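# Find the tight lead and pull it out past its clamp

## Task

Five leads run to ports, and one of them is under tension; it cannot be spotted by eye, but you can find it by handling the leads. Hold up the handle that lines up with that lead (it has the same letter as the lead's port) to open the clamp, then draw the tight lead out so that at least 3 cm of extra length remains out after you release it. Do not raise any other handle, because lifting one breaks its seal. No plug may come loose at any point, not even briefly, or the task fails.

## Robot and tools

Robot: two arms, left_arm and right_arm, each ending in a five-jointed-style robotic hand (left_arm has a left hand, right_arm a right hand). Bases in the scene frame: left_arm at (+0.047, +0.353, +0.019) m, right_arm at (+0.012, -0.367, +0.028) m, both turned almost not at all about z. A post stands behind the arms and a camera stand sits between them just behind the bases; both are fixed and must not be struck.

Frames: the scene frame has its origin at table height midway between the nominal bases, +z up, +x out over the table, +y toward left_arm. Hand positions, quaternions, targets and wrist-camera poses are reported in each arm's own base frame; fixed cameras and the table use the scene frame. Each hand has a hand point near the palm: +z runs along straight fingers toward the tips, +y points out of the palm face, +x runs across the palm away from the thumb on the right hand and toward the thumb on the left hand. Fingertips reach roughly 0.12 m past the hand point along +z. A rigid mast near the wrist on the palm side can collide with things.

execute_actions(actions, cameras): actions is a list of actions; each action is a list of 1 to 15 rows, each row a control step of 1/30 s; a short action repeats its last row to 15 steps. A row is 48 numbers, each in [-1, 1], always covering both arms: left_arm dx, dy, dz, rx, ry, rz, then 16 left hand motor goals, then left current_limit and speed; then the same 24 for right_arm. Pose numbers are offsets, not poses: they are measured from that arm's Hand target at the start of the action, along that arm's base axes, and every row in the action counts from that same start. 1.0 equals 0.6 m for dx, dy, dz and 180 degrees for rx, ry, rz, which form one rotation vector about the Hand target's position. Sending six zeros asks for no new pose, and repeated offsets keep adding up across actions.

Hand numbers, in this order per arm: index_mcp, index_abd, index_pip, index_dip, middle_mcp, middle_abd, middle_pip, middle_dip, ring_mcp, ring_abd, ring_pip, ring_dip, thumb_cmc, thumb_axl, thumb_mcp, thumb_ipl. Each is an absolute goal angle scaled between the hinge's stops (-1 to +1); toward -1 the mcp, pip and dip hinges curl the finger toward the palm. Straight values: mcp +0.75, abd 0.00, pip +0.58, dip +0.70, thumb_cmc +0.71, thumb_axl +0.68, thumb_mcp +0.23, thumb_ipl +0.17. A zero is a real goal, so to keep a hand unchanged resend its hand_goal list plus its hand_current_limit and hand_speed. current_limit maps -1..+1 to 0..550 mA (minimum 11 mA); speed sets hinge speed as (speed+1)/2 of 8.5 rad/s. Initial values are +0.4 and -0.6.

move(target, speed, blend, blocking, cameras): drives hand points in straight lines. target is one 48-number row, or a list of up to 15 rows; pose numbers are again offsets from the Hand target at the start of the move (every row from that same start), on the same 0.6 m / 180 degree scale; hand numbers are absolute goals. speed is the path top speed in m/s, 0.002 to 4.3 (default 0.25), one value or one per target. blend (m) rounds corners in a list; 0 stops at each target. blocking=false returns after about 0.5 s while the move runs on. The whole move is capped at 10 s. It does not avoid obstacles or the other arm.

wait(seconds): lets time pass with no new command, 0 to 3600 s. stop(): brakes a running move. zoom_image(camera, region): enlarges [x0, y0, x1, y1] pixels (at most 504 by 504) of the latest image from cam_head_left, cam_head_right, cam_high, cam_left_wrist or cam_right_wrist (all 896x504). finished_scene(scene): ends the scene for good; scene is 1 or omitted.

Results: per arm, end_effector_position (m) and end_effector_quat_wxyz in its base frame; Hand target, the last commanded pose after clipping, which the next offsets start from; joint positions, velocities and torques (torques carry offsets and noise, positive toward larger joint angles). Hand lines per motor in the order above: hand_goal, hand_measured, hand_current_ma, hand_state (moving, goal, blocked, overload). A move adds a move: line such as done, off_target, moving, held or fault, plus any limits (paced means the pose was clipped, held means a check withheld steps). Images come only when actions is empty or cameras asks for them.

Behaviour: the hand often rests a few centimetres short of or below its target, especially right_arm whose elbow sags; a zero-pose execute_actions call re-requests it, or send the remaining gap as an offset. Commanded orientation is clipped to within 40 degrees of the current one per step. A blocked arm keeps pushing until commanded back past its hand point. Motors pulling 495 mA or more for 5 s shut down for 10 s; arm motors overheat at 100 °C under sustained load, so do not hold hard pushes.

Avoid: pulling any plug out, lifting the wrong handle, dropping or releasing moving parts, knocking anything off the table, fast contacts, pressing hard on fixed objects, and letting the two hands or arms touch or squeeze each other.

Each tool is called after ">>>" by a JSON object that holds its "api" and its "payload", one argument or row to a line.

## Session

>>> {"api": "execute_actions", "payload": {
  "actions": []
}}

Scene clock: 0.00 s.
left_arm: end_effector_position=(+0.5164, -0.7123, +0.3469) hand_goal=(+0.754, +0.000, +0.576, +0.696, +0.754, +0.000, +0.576, +0.696, +0.754, +0.000, +0.576, +0.696, +0.714, +0.678, +0.226, +0.168) hand_measured=(+0.7523, +0.0007, +0.5770, +0.6958, +0.7535, +0.0007, +0.5770, +0.6958, +0.7523, -0.0008, +0.5770, +0.6971, +0.7142, +0.6777, +0.2262, +0.1681) hand_current_ma=(-3, +10, -7, +2, -16, +9, -7, +4, -5, +3, +8, -1, +13, +11, +3, +16) hand_state=(goal, goal, goal, goal, goal, goal, goal, goal, goal, goal, goal, goal, goal, goal, goal, goal) hand_current_limit=0.40 hand_speed=-0.60 end_effector_quat_wxyz=(+0.669, +0.604, -0.325, +0.287) | right_arm: end_effector_position=(+0.2985, -0.1064, +0.1468) hand_goal=(+0.754, +0.000, +0.576, +0.696, +0.754, +0.000, +0.576, +0.696, +0.754, +0.000, +0.576, +0.696, +0.714, +0.678, +0.226, +0.168) hand_measured=(+0.7535, +0.0007, +0.5757, +0.6958, +0.7535, -0.0008, +0.5770, +0.6958, +0.7535, +0.0007, +0.5770, +0.6958, +0.7142, +0.6777, +0.2252, +0.1672) hand_current_ma=(+7, -3, -9, -8, +3, -1, +4, -11, +7, -3, -2, -4, +13, -8, -3, +6) hand_state=(goal, goal, goal, goal, goal, goal, goal, goal, goal, goal, goal, goal, goal, goal, goal, goal) hand_current_limit=0.40 hand_speed=-0.60 end_effector_quat_wxyz=(+0.039, +0.985, -0.165, -0.026)
Joint positions: left_arm=[-0.754 2.423 2.238 0.282 0.902 0.822] | right_arm=[-0.06 1.348 1.002 -1.285 0.072 1.844]
Joint velocities: within noise
Joint torques (N m): no reading
Heat: left arm: hottest elbow 37 °C; right arm: hottest wrist pitch 32 °C.
Hand target: left_arm +0.5130, -0.7091, +0.3746; +0.673, +0.586, -0.332, +0.304 | right_arm +0.3070, -0.1069, +0.1549; +0.037, +0.985, -0.165, -0.013

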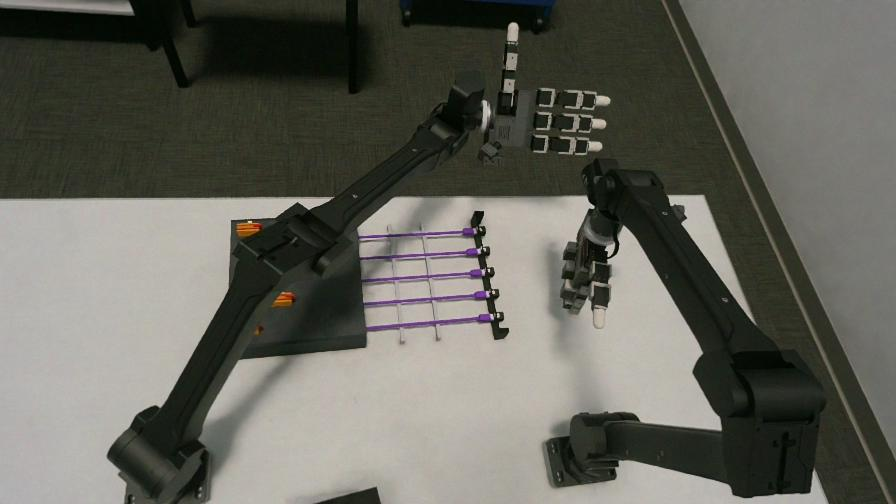

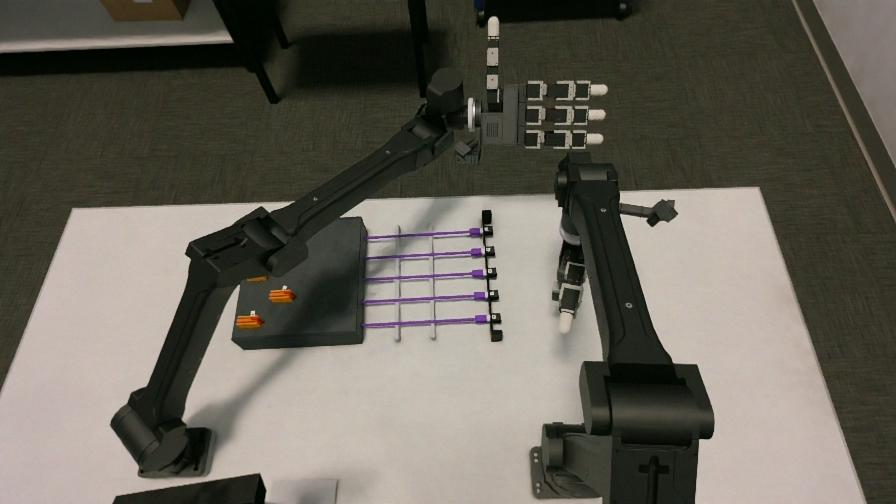

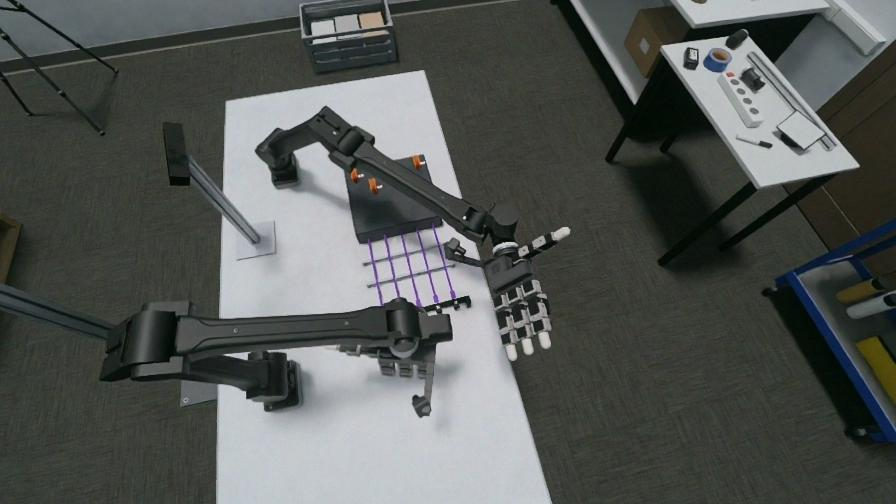

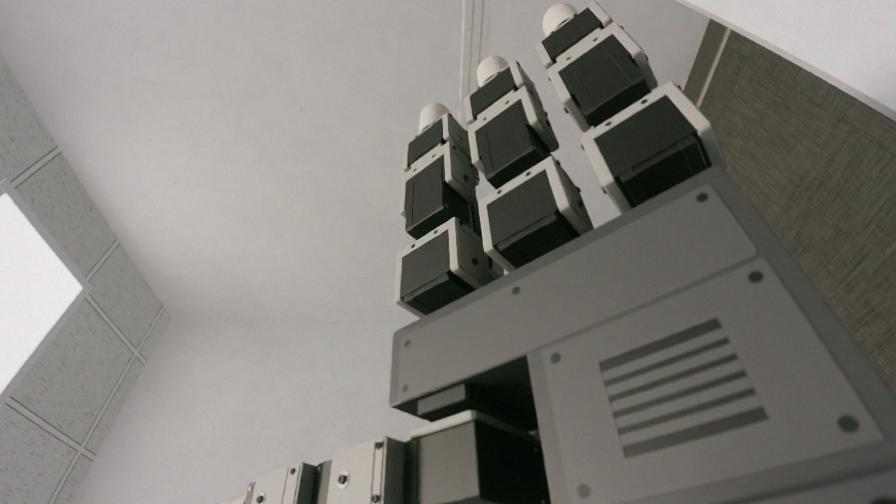

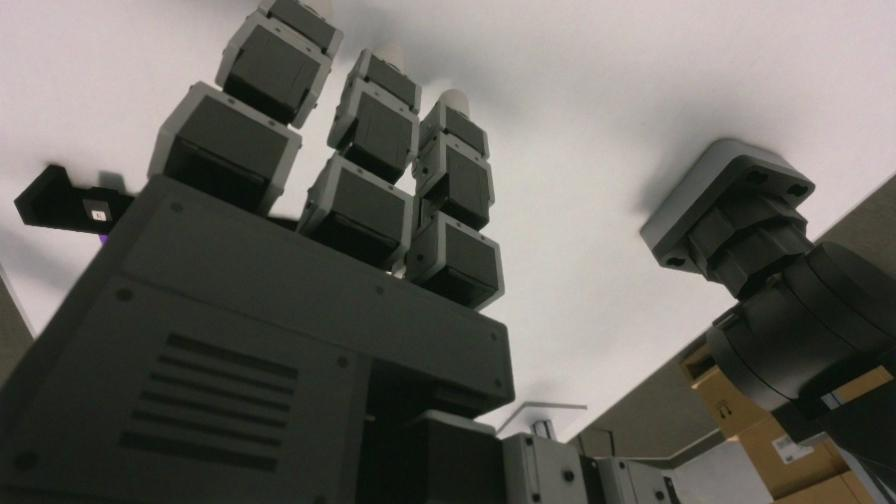

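>>> {"api": "zoom_image", "payload": {
  "camera": "cam_head_right",
  "region": [220, 190, 520, 370]
}}

>>> {"api": "zoom_image", "payload": {
  "camera": "cam_head_left",
  "region": [220, 190, 520, 370]
}}

>>> {"api": "zoom_image", "payload": {
  "camera": "cam_high",
  "region": [320, 140, 500, 320]
}}

>>> {"api": "zoom_image", "payload": {
  "camera": "cam_head_right",
  "region": [440, 190, 540, 350]
}}

Scaled by 1.680 from the camera's image (finer frame: 1280x720).

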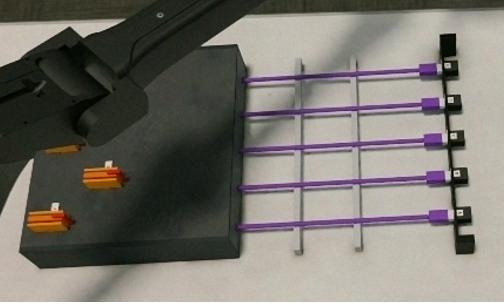

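Scaled by 1.680 from the camera's image (finer frame: 1280x720).

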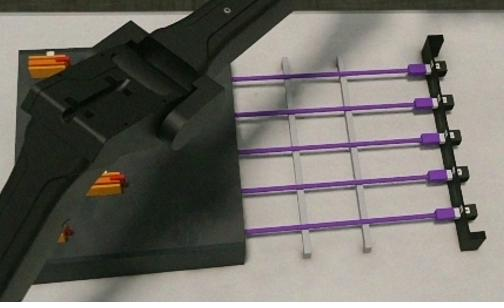

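Scaled by 2.800 from the camera's image (finer frame: 1280x720).

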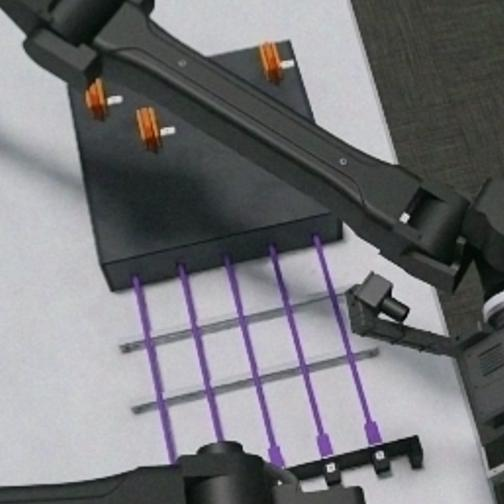

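Scaled by 3.150 from the camera's image (finer frame: 1280x720).

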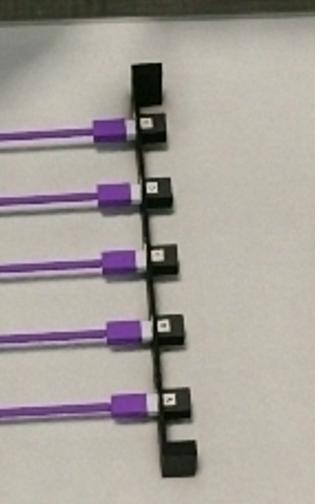

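>>> {"api": "move", "payload": {
  "target": [0.15, 0.77, 0.15, 0, 0, 0.25, 0.754, 0, 0.576, 0.696, 0.754, 0, 0.576, 0.696, 0.754, 0, 0.576, 0.696, 0.714, 0.678, 0.226, 0.168, 0.4, -0.6, 0, 0, 0, 0, 0, 0, 0.754, 0, 0.576, 0.696, 0.754, 0, 0.576, 0.696, 0.754, 0, 0.576, 0.696, 0.714, 0.678, 0.226, 0.168, 0.4, -0.6],
  "cameras": ["cam_head_left", "cam_high"]
}}

Scene clock: 5.37 s.
left_arm: end_effector_position=(+0.6115, -0.2435, +0.4564) hand_goal=(+0.754, +0.000, +0.576, +0.696, +0.754, +0.000, +0.576, +0.696, +0.754, +0.000, +0.576, +0.696, +0.714, +0.678, +0.226, +0.168) hand_measured=(+0.7703, -0.0008, +0.5770, +0.6958, +0.7728, -0.0008, +0.5770, +0.6958, +0.7716, -0.0008, +0.5770, +0.6958, +0.7318, +0.6777, +0.2262, +0.1681) hand_current_ma=(+13, +9, -7, -2, -6, +15, -14, +1, +1, -15, -8, +3, +8, +3, -3, +16) hand_state=(goal, goal, goal, goal, goal, goal, goal, goal, goal, goal, goal, goal, goal, goal, goal, goal) hand_current_limit=0.40 hand_speed=-0.60 end_effector_quat_wxyz=(+0.506, +0.673, -0.075, +0.535) | right_arm: end_effector_position=(+0.2985, -0.1064, +0.1468) hand_goal=(+0.754, +0.000, +0.576, +0.696, +0.754, +0.000, +0.576, +0.696, +0.754, +0.000, +0.576, +0.696, +0.714, +0.678, +0.226, +0.168) hand_measured=(+0.7535, +0.0007, +0.5770, +0.6958, +0.7535, -0.0008, +0.5770, +0.6958, +0.7523, +0.0007, +0.5770, +0.6958, +0.7142, +0.6767, +0.2242, +0.1681) hand_current_ma=(+11, +0, -10, -8, +6, -4, +2, -9, +8, -3, -6, -3, +9, -10, -6, +9) hand_state=(goal, goal, goal, goal, goal, goal, goal, goal, goal, goal, goal, goal, goal, goal, goal, goal) hand_current_limit=0.40 hand_speed=-0.60 end_effector_quat_wxyz=(+0.039, +0.985, -0.165, -0.026)
Joint positions: left_arm=[-0.147 1.653 1.285 0.481 0.718 0.851] | right_arm=[-0.06 1.348 1.002 -1.285 0.072 1.844]
Joint torques (N m): left_arm=[-1.9 -12.98 8.16 1.33 -0.09 0.06] | right_arm=[0.15 -9.29 9.74 0.42 0.2 -0.07]
Heat: left arm: hottest elbow 37 °C; right arm: hottest wrist pitch 32 °C.
Hand target: left_arm +0.6031, -0.2470, +0.4646; +0.506, +0.669, -0.082, +0.539 | right_arm +0.3070, -0.1069, +0.1549; +0.037, +0.985, -0.165, -0.013
Off the commanded pose: left_arm 0.012 m, 1 deg | right_arm 0.012 m, 2 deg.
move: off_target (left_arm)

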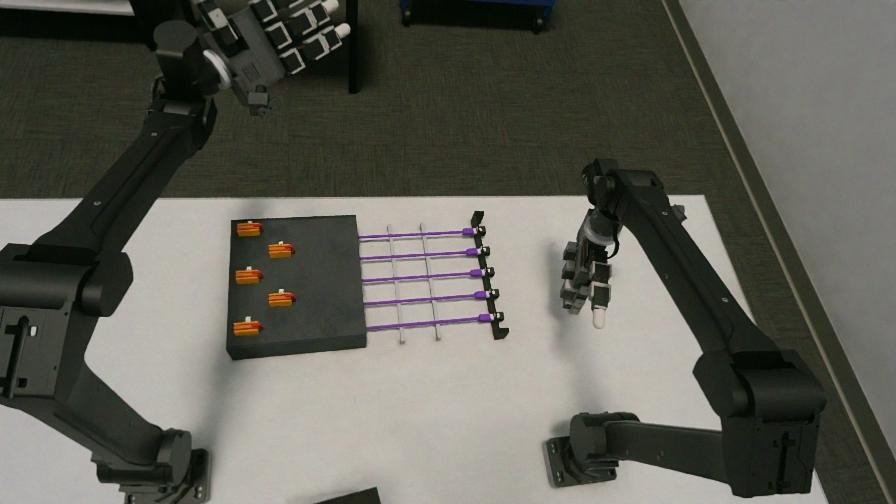

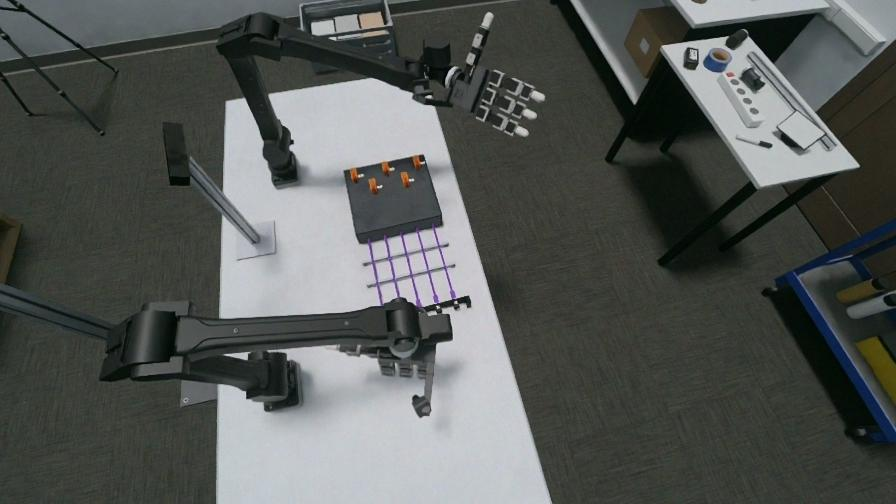

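>>> {"api": "zoom_image", "payload": {
  "camera": "cam_head_left",
  "region": [220, 200, 390, 360]
}}

>>> {"api": "zoom_image", "payload": {
  "camera": "cam_high",
  "region": [330, 140, 480, 250]
}}

>>> {"api": "zoom_image", "payload": {
  "camera": "cam_head_left",
  "region": [355, 200, 525, 360]
}}

>>> {"api": "zoom_image", "payload": {
  "camera": "cam_head_left",
  "region": [225, 210, 305, 280]
}}

Scaled by 2.965 from the camera's image (finer frame: 1280x720).

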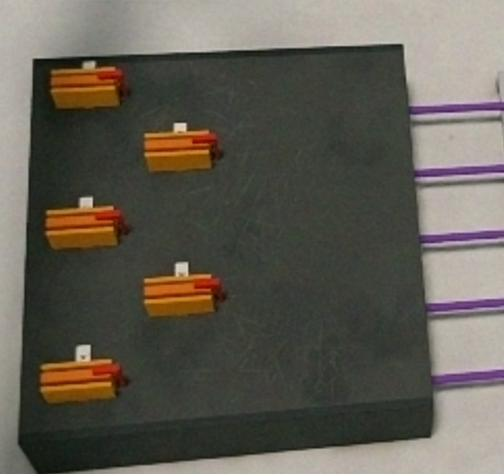

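Scaled by 3.360 from the camera's image (finer frame: 1280x720).

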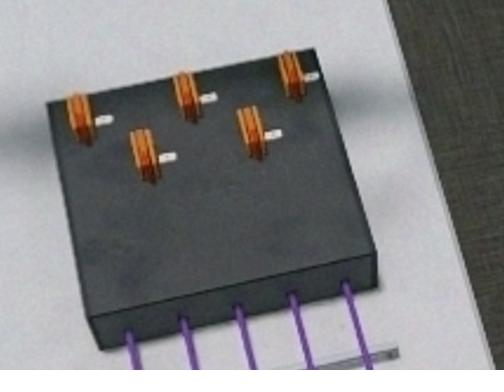

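Scaled by 2.965 from the camera's image (finer frame: 1280x720).

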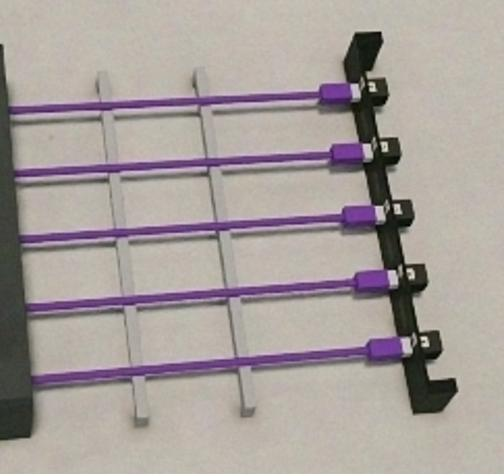

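Scaled by 6.300 from the camera's image (finer frame: 1280x720).

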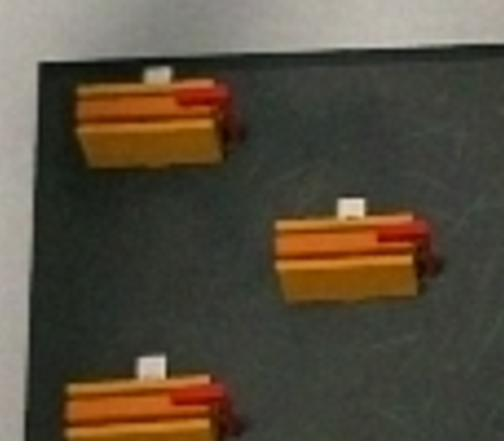

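>>> {"api": "move", "payload": {
  "target": [-0.487, 0.261, -0.39, 0.587, -0.0245, -0.27, -0.068, 0, -0.737, -0.174, -0.068, 0, -0.737, -0.174, -0.068, 0, -0.737, -0.174, 0.714, 0.678, 0.226, 0.168, 0.4, -0.6, 0, 0, 0, 0, 0, 0, 0.754, 0, 0.576, 0.696, 0.754, 0, 0.576, 0.696, 0.754, 0, 0.576, 0.696, 0.714, 0.678, 0.226, 0.168, 0.4, -0.6],
  "cameras": ["cam_head_left", "cam_high", "cam_left_wrist"]
}}

Scene clock: 20.77 s.
left_arm: end_effector_position=(+0.2975, -0.0840, +0.2130) hand_goal=(-0.068, +0.000, -0.736, -0.174, -0.068, +0.000, -0.736, -0.174, -0.068, +0.000, -0.736, -0.174, +0.714, +0.678, +0.226, +0.168) hand_measured=(-0.0497, +0.0095, -0.7254, -0.1680, -0.0449, +0.0139, -0.7254, -0.1706, -0.0485, +0.0109, -0.7280, -0.1680, +0.7067, +0.6777, +0.2163, +0.1633) hand_current_ma=(+8, +1, +0, -6, -17, +4, -11, +2, +6, -4, +3, -13, +10, +10, +3, +5) hand_state=(goal, goal, goal, goal, blocked, goal, goal, goal, goal, goal, goal, goal, goal, goal, goal, goal) hand_current_limit=0.40 hand_speed=-0.60 end_effector_quat_wxyz=(-0.287, +0.856, -0.423, -0.074) | right_arm: end_effector_position=(+0.2985, -0.1064, +0.1468) hand_goal=(+0.754, +0.000, +0.576, +0.696, +0.754, +0.000, +0.576, +0.696, +0.754, +0.000, +0.576, +0.696, +0.714, +0.678, +0.226, +0.168) hand_measured=(+0.7535, -0.0008, +0.5770, +0.6958, +0.7535, +0.0007, +0.5770, +0.6958, +0.7523, +0.0007, +0.5770, +0.6971, +0.7142, +0.6767, +0.2242, +0.1681) hand_current_ma=(+9, -6, -5, -9, +7, -4, +4, -11, +6, -7, -4, +4, +12, -9, -7, +14) hand_state=(goal, goal, goal, goal, goal, goal, goal, goal, goal, goal, goal, goal, goal, goal, goal, goal) hand_current_limit=0.40 hand_speed=-0.60 end_effector_quat_wxyz=(+0.039, +0.985, -0.165, -0.026)
Joint positions: left_arm=[-0.361 1.282 1.181 -1.576 -0.594 2.095] | right_arm=[-0.06 1.348 1.002 -1.285 0.072 1.844]
Joint torques (N m): left_arm=[-2.37 -4.66 11.75 -0.85 -0.64 0.15] | right_arm=[0.15 -9.29 9.74 0.4 0.21 -0.07]
Heat: left arm: hottest elbow 39 °C; right arm: hottest wrist pitch 32 °C.
Hand target: left_arm +0.3109, -0.0903, +0.2306; -0.104, +0.736, -0.668, +0.038 | right_arm +0.3070, -0.1069, +0.1549; +0.037, +0.985, -0.165, -0.013
Off the commanded pose: left_arm 0.023 m, 49 deg; orientation clipped | right_arm 0.012 m, 2 deg.
joint sent to its limit (left arm) — joint 6 (wrist roll), upper limit. The joint targets are off in orientation, not in position.
move: off_target (left_arm); limits=paced
cam_left_wrist: T_world_to_cam=[[0.00313, 0.80656, 0.59115, -0.09599], [0.59301, -0.47748, 0.64834, -0.40286], [0.80519, 0.34853, -0.47979, 0.01664]] pos_world=[0.2258, -0.12073, 0.32592]

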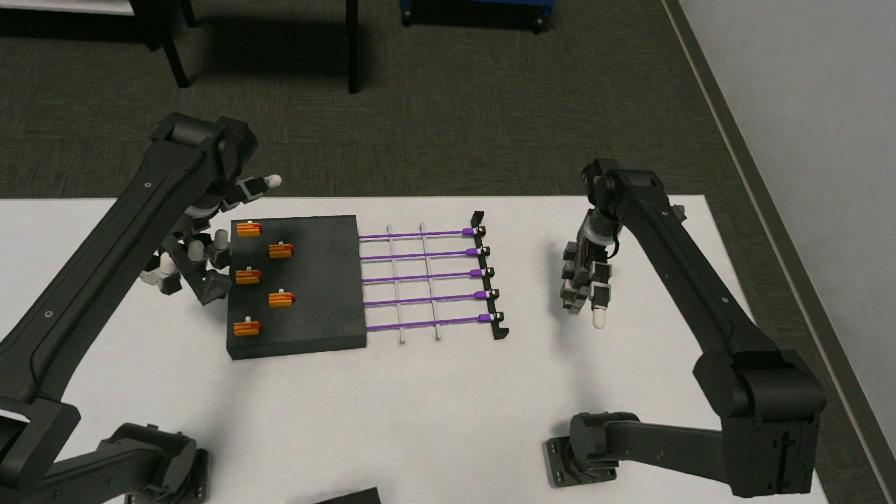

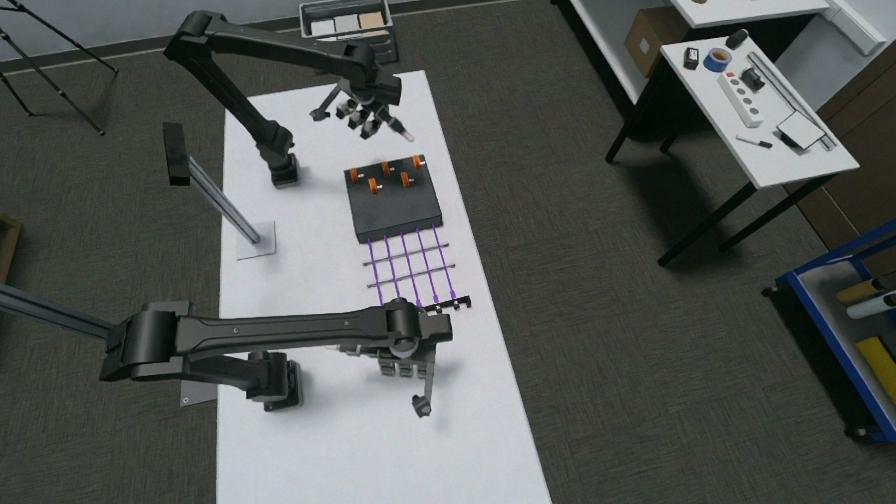

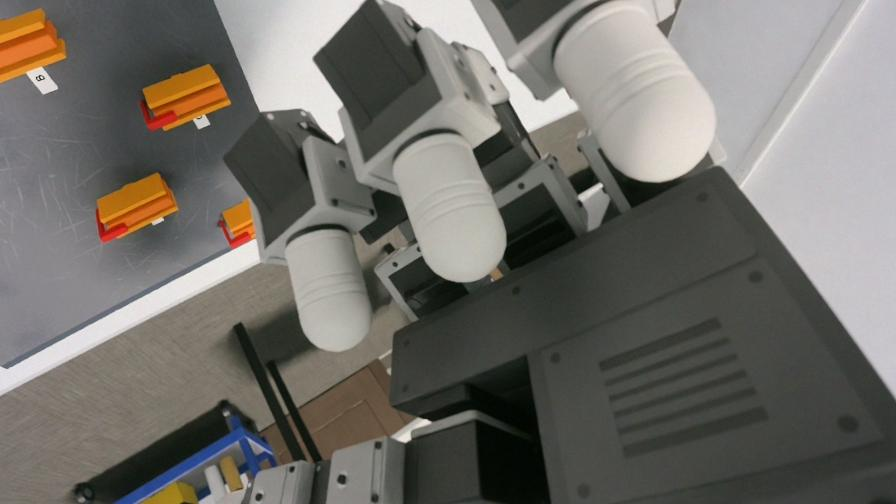

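>>> {"api": "zoom_image", "payload": {
  "camera": "cam_left_wrist",
  "region": [80, 50, 270, 260]
}}

>>> {"api": "zoom_image", "payload": {
  "camera": "cam_left_wrist",
  "region": [0, 0, 110, 110]
}}

Scaled by 2.400 from the camera's image (finer frame: 1280x720).

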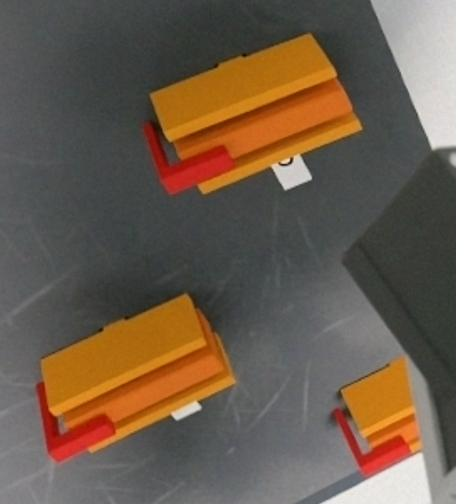

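Scaled by 4.582 from the camera's image (finer frame: 1280x720).

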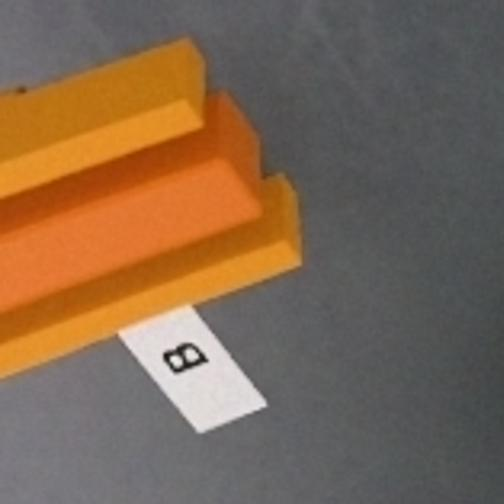

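>>> {"api": "move", "payload": {
  "target": [0.077, -0.054, -0.016, -0.205, 0.152, 0.446, -0.068, 0, -0.737, -0.174, -0.068, 0, -0.737, -0.174, -0.068, 0, -0.737, -0.174, 0.714, 0.678, 0.226, 0.168, 0.4, -0.6, 0.088, 0.178, 0.208, 0, 0, 0.556, 0.754, 0, 0.576, 0.696, 0.754, 0, 0.576, 0.696, -0.068, 0, -0.737, -0.174, 0.714, 0.678, 0.226, 0.168, 0.4, -0.6],
  "cameras": ["all"]
}}

Scene clock: 34.97 s.
left_arm: end_effector_position=(+0.3556, -0.1252, +0.2202) hand_goal=(-0.068, +0.000, -0.736, -0.174, -0.068, +0.000, -0.736, -0.174, -0.068, +0.000, -0.736, -0.174, +0.714, +0.678, +0.226, +0.168) hand_measured=(-0.0485, +0.0095, -0.7254, -0.1680, -0.0437, +0.0139, -0.7241, -0.1795, -0.0485, +0.0095, -0.7280, -0.1757, +0.7242, +0.6777, +0.2153, +0.1633) hand_current_ma=(+7, +0, +0, -6, -7, +15, +2, +3, +10, -11, +2, -21, +17, +12, -2, +1) hand_state=(goal, goal, goal, goal, blocked, goal, goal, goal, goal, goal, goal, goal, goal, goal, goal, goal) hand_current_limit=0.40 hand_speed=-0.60 end_effector_quat_wxyz=(+0.258, +0.966, -0.018, -0.010) | right_arm: end_effector_position=(+0.3471, +0.0007, +0.2496) hand_goal=(+0.754, +0.000, +0.576, +0.696, +0.754, +0.000, +0.576, +0.696, -0.068, +0.000, -0.736, -0.174, +0.714, +0.678, +0.226, +0.168) hand_measured=(+0.7535, +0.0007, +0.5757, +0.6971, +0.7523, +0.0007, +0.5770, +0.6971, -0.0509, -0.0008, -0.7357, -0.1744, +0.7142, +0.6777, +0.2242, +0.1681) hand_current_ma=(+10, -2, -9, -8, +5, -5, +3, -8, +19, -6, -6, -4, +8, -7, -12, +11) hand_state=(goal, goal, goal, goal, goal, goal, goal, goal, goal, goal, goal, goal, goal, goal, goal, goal) hand_current_limit=0.40 hand_speed=-0.60 end_effector_quat_wxyz=(+0.020, +0.761, +0.649, -0.005)
Joint positions: left_arm=[0.106 1.295 0.999 -1.369 0.514 1.739] | right_arm=[0.164 1.028 1.039 -1.57 0.04 0.321]
Joint torques (N m): left_arm=[0.32 -6.24 6.98 0.16 0.92 0] | right_arm=[-0.73 -5.48 13.5 0.36 0.11 -0.22]
Heat: left arm: hottest elbow 42 °C; right arm: hottest wrist pitch 32 °C.
Hand target: left_arm +0.3573, -0.1227, +0.2210; +0.259, +0.966, -0.012, -0.004 | right_arm +0.3599, +0.0000, +0.2796; +0.034, +0.760, +0.649, +0.020
Off the commanded pose: left_arm 0.003 m, 1 deg | right_arm 0.033 m, 3 deg.
move: off_target (right_arm)
cam_left_wrist: T_world_to_cam=[[-0.74591, 0.60562, -0.27721, 0.36521], [0.4954, 0.78265, 0.37687, -0.20926], [0.4452, 0.14378, -0.88381, 0.17907]] pos_world=[0.29635, -0.08315, 0.33836]
cam_right_wrist: T_world_to_cam=[[0.46411, -0.88343, 0.06438, -0.1454], [-0.6039, -0.26241, 0.75263, -0.03227], [-0.648, -0.38818, -0.65529, 0.51293]] pos_world=[0.38038, 0.06219, 0.36976]

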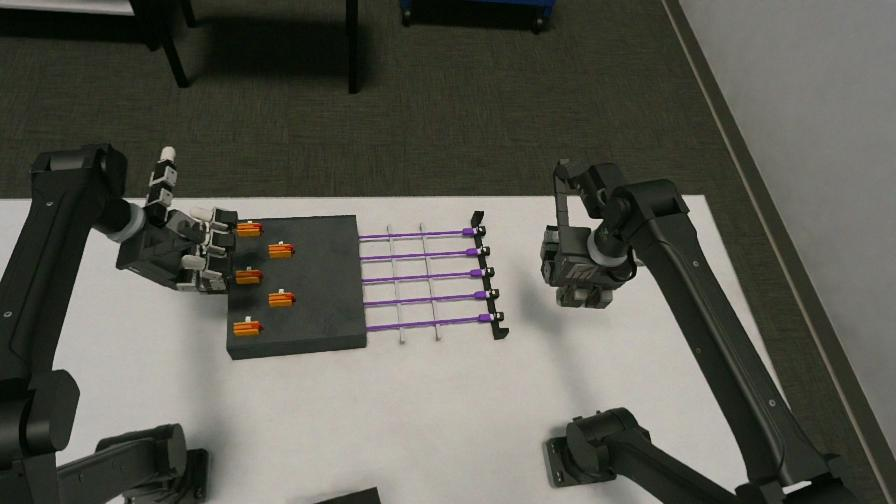

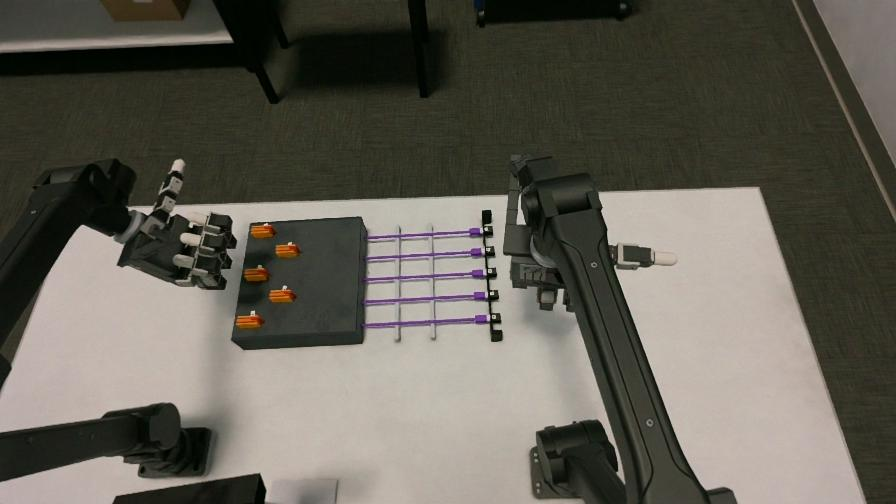

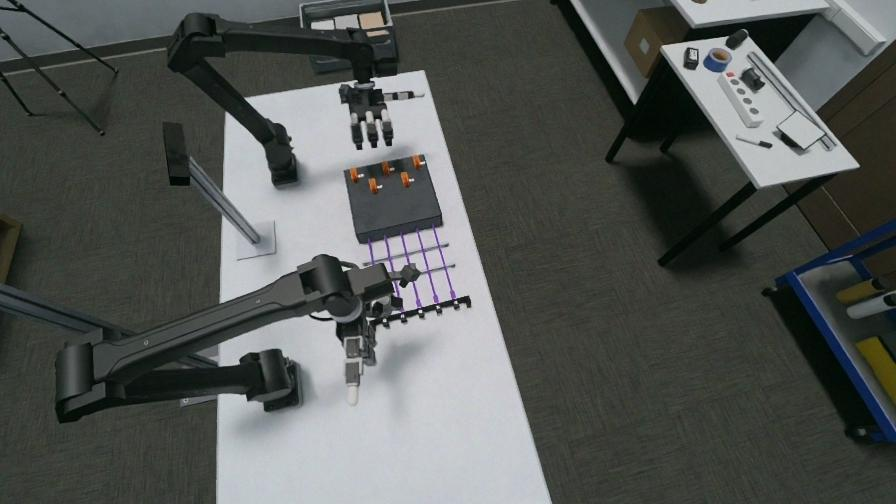

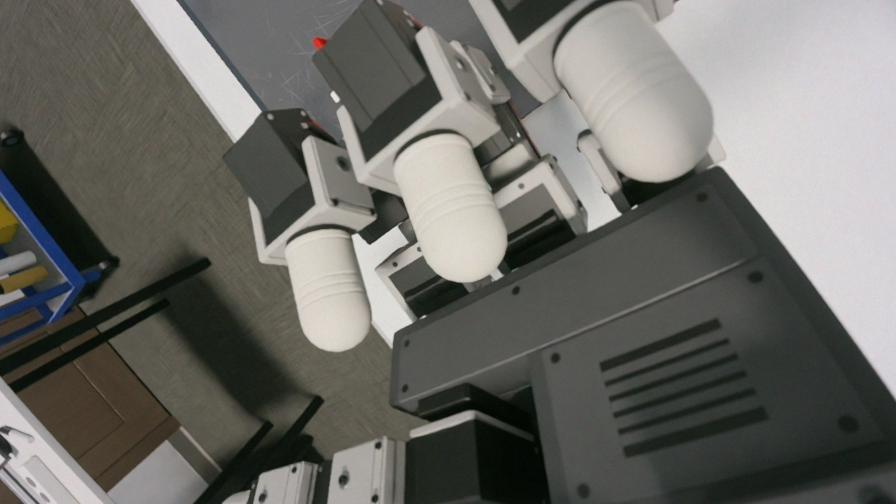

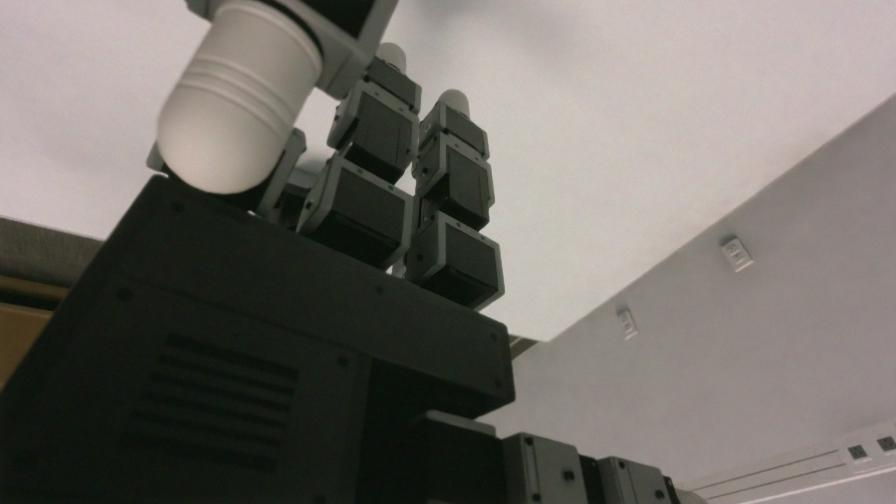

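>>> {"api": "move", "payload": {
  "target": [0, 0, 0.1, 0, 0, 0, 0.754, 0, 0.576, 0.696, 0.754, 0, 0.576, 0.696, -0.068, 0, -0.737, -0.174, 0.714, 0.678, 0.226, 0.168, 0.4, -0.6, 0.062, 0.443, 0.033, 0.1077, -0.1196, 0.5386, 0.754, 0, 0.576, 0.696, 0.754, 0, 0.576, 0.696, -0.068, 0, -0.737, -0.174, 0.714, 0.678, 0.226, 0.168, 0.4, -0.6],
  "cameras": ["all"]
}}

Scene clock: 40.37 s.
left_arm: end_effector_position=(+0.3451, -0.1266, +0.2551) hand_goal=(+0.754, +0.000, +0.576, +0.696, +0.754, +0.000, +0.576, +0.696, -0.068, +0.000, -0.736, -0.174, +0.714, +0.678, +0.226, +0.168) hand_measured=(+0.7716, +0.0241, +0.5770, +0.6945, +0.7752, +0.0124, +0.5770, +0.6945, -0.0485, +0.0095, -0.7280, -0.1757, +0.7230, +0.6777, +0.2153, +0.1633) hand_current_ma=(-1, +4, +1, +4, -14, +15, +10, -2, +9, -19, -6, -9, +5, +17, -2, +4) hand_state=(goal, blocked, goal, goal, blocked, goal, goal, goal, goal, goal, goal, goal, goal, goal, goal, goal) hand_current_limit=0.40 hand_speed=-0.60 end_effector_quat_wxyz=(+0.262, +0.965, -0.012, -0.033) | right_arm: end_effector_position=(+0.3851, +0.2561, +0.2724) hand_goal=(+0.754, +0.000, +0.576, +0.696, +0.754, +0.000, +0.576, +0.696, -0.068, +0.000, -0.736, -0.174, +0.714, +0.678, +0.226, +0.168) hand_measured=(+0.7595, +0.0080, +0.5795, +0.6958, +0.7607, +0.0051, +0.5808, +0.6958, -0.0509, +0.0007, -0.7344, -0.1744, +0.7142, +0.6777, +0.2242, +0.1672) hand_current_ma=(+13, -2, -5, -7, +8, -4, +2, -12, +18, -2, -7, +0, +12, -7, -5, +12) hand_state=(goal, goal, goal, goal, goal, goal, goal, goal, goal, goal, goal, goal, goal, goal, goal, goal) hand_current_limit=0.40 hand_speed=-0.60 end_effector_quat_wxyz=(-0.026, +0.023, +0.968, +0.250)
Joint positions: left_arm=[0.106 1.266 1.065 -1.511 0.516 1.738] | right_arm=[0.265 1.315 1.168 -1.321 -0.498 -1.232]
Joint torques (N m): left_arm=[-0.97 -6.83 11.55 -0.85 0.78 -0.04] | right_arm=[0.97 -9.23 13.64 0.84 -0.65 -0.26]
Heat: left arm: hottest elbow 42 °C; right arm: hottest wrist pitch 32 °C.
Hand target: left_arm +0.3572, -0.1228, +0.2809; +0.259, +0.966, -0.012, -0.004 | right_arm +0.3970, +0.2658, +0.2994; +0.001, +0.003, +0.966, +0.259
Off the commanded pose: left_arm 0.029 m, 3 deg | right_arm 0.031 m, 4 deg.
move: off_target (left_arm, right_arm)
cam_left_wrist: T_world_to_cam=[[-0.7587, 0.60306, -0.24634, 0.36409], [0.51164, 0.78571, 0.34769, -0.21398], [0.40323, 0.13775, -0.90467, 0.23379]] pos_world=[0.29144, -0.08365, 0.37559]
cam_right_wrist: T_world_to_cam=[[0.83443, 0.48655, 0.25884, -0.48531], [0.37702, -0.84653, 0.37583, -0.08503], [0.40197, -0.21601, -0.88981, 0.2671]] pos_world=[0.32965, 0.22184, 0.39524]

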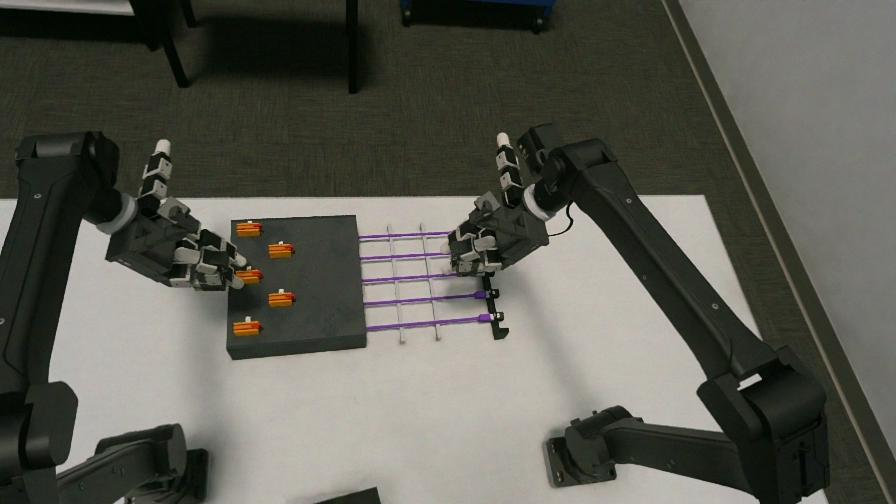

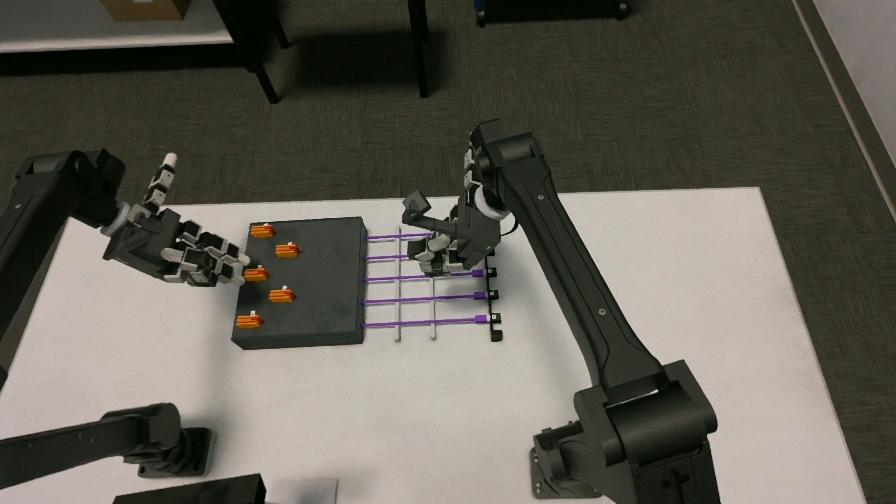

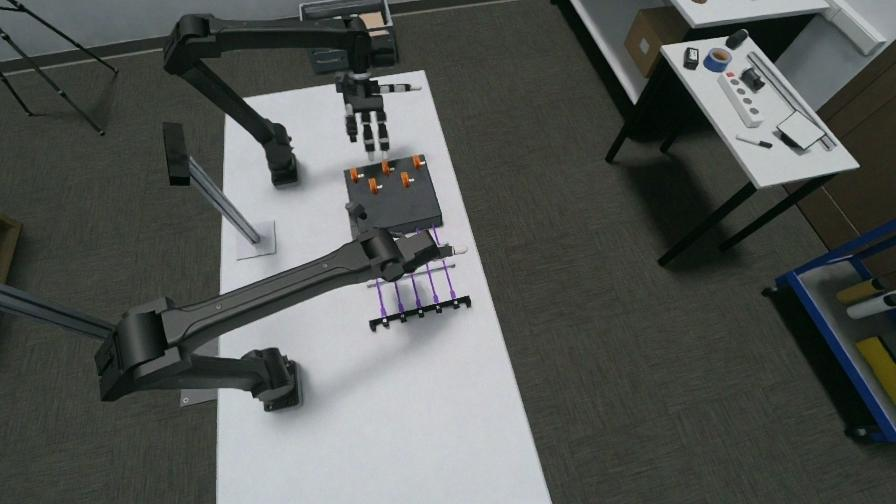

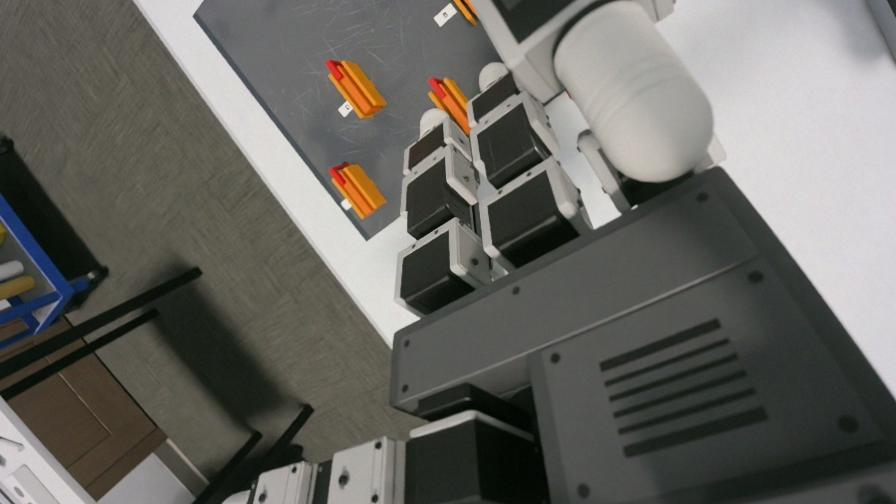

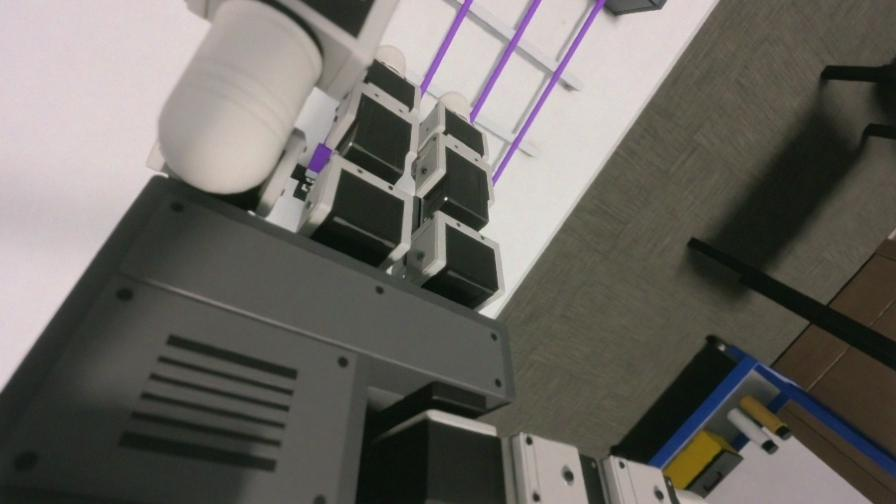

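>>> {"api": "zoom_image", "payload": {
  "camera": "cam_left_wrist",
  "region": [300, 0, 540, 240]
}}

>>> {"api": "zoom_image", "payload": {
  "camera": "cam_right_wrist",
  "region": [330, 0, 630, 240]
}}

Scaled by 2.100 from the camera's image (finer frame: 1280x720).

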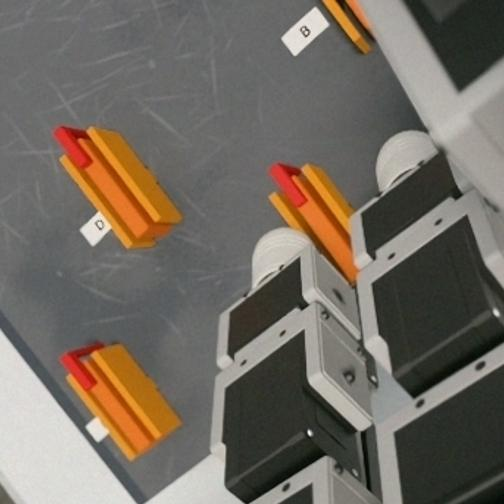

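Scaled by 1.680 from the camera's image (finer frame: 1280x720).

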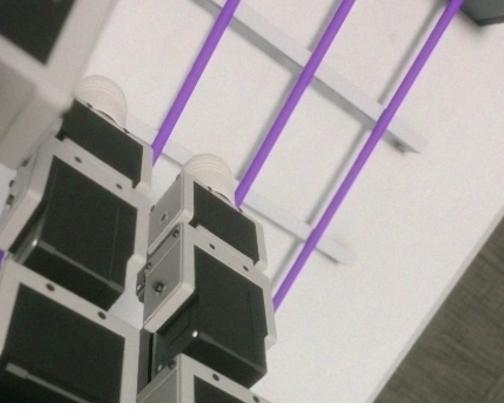

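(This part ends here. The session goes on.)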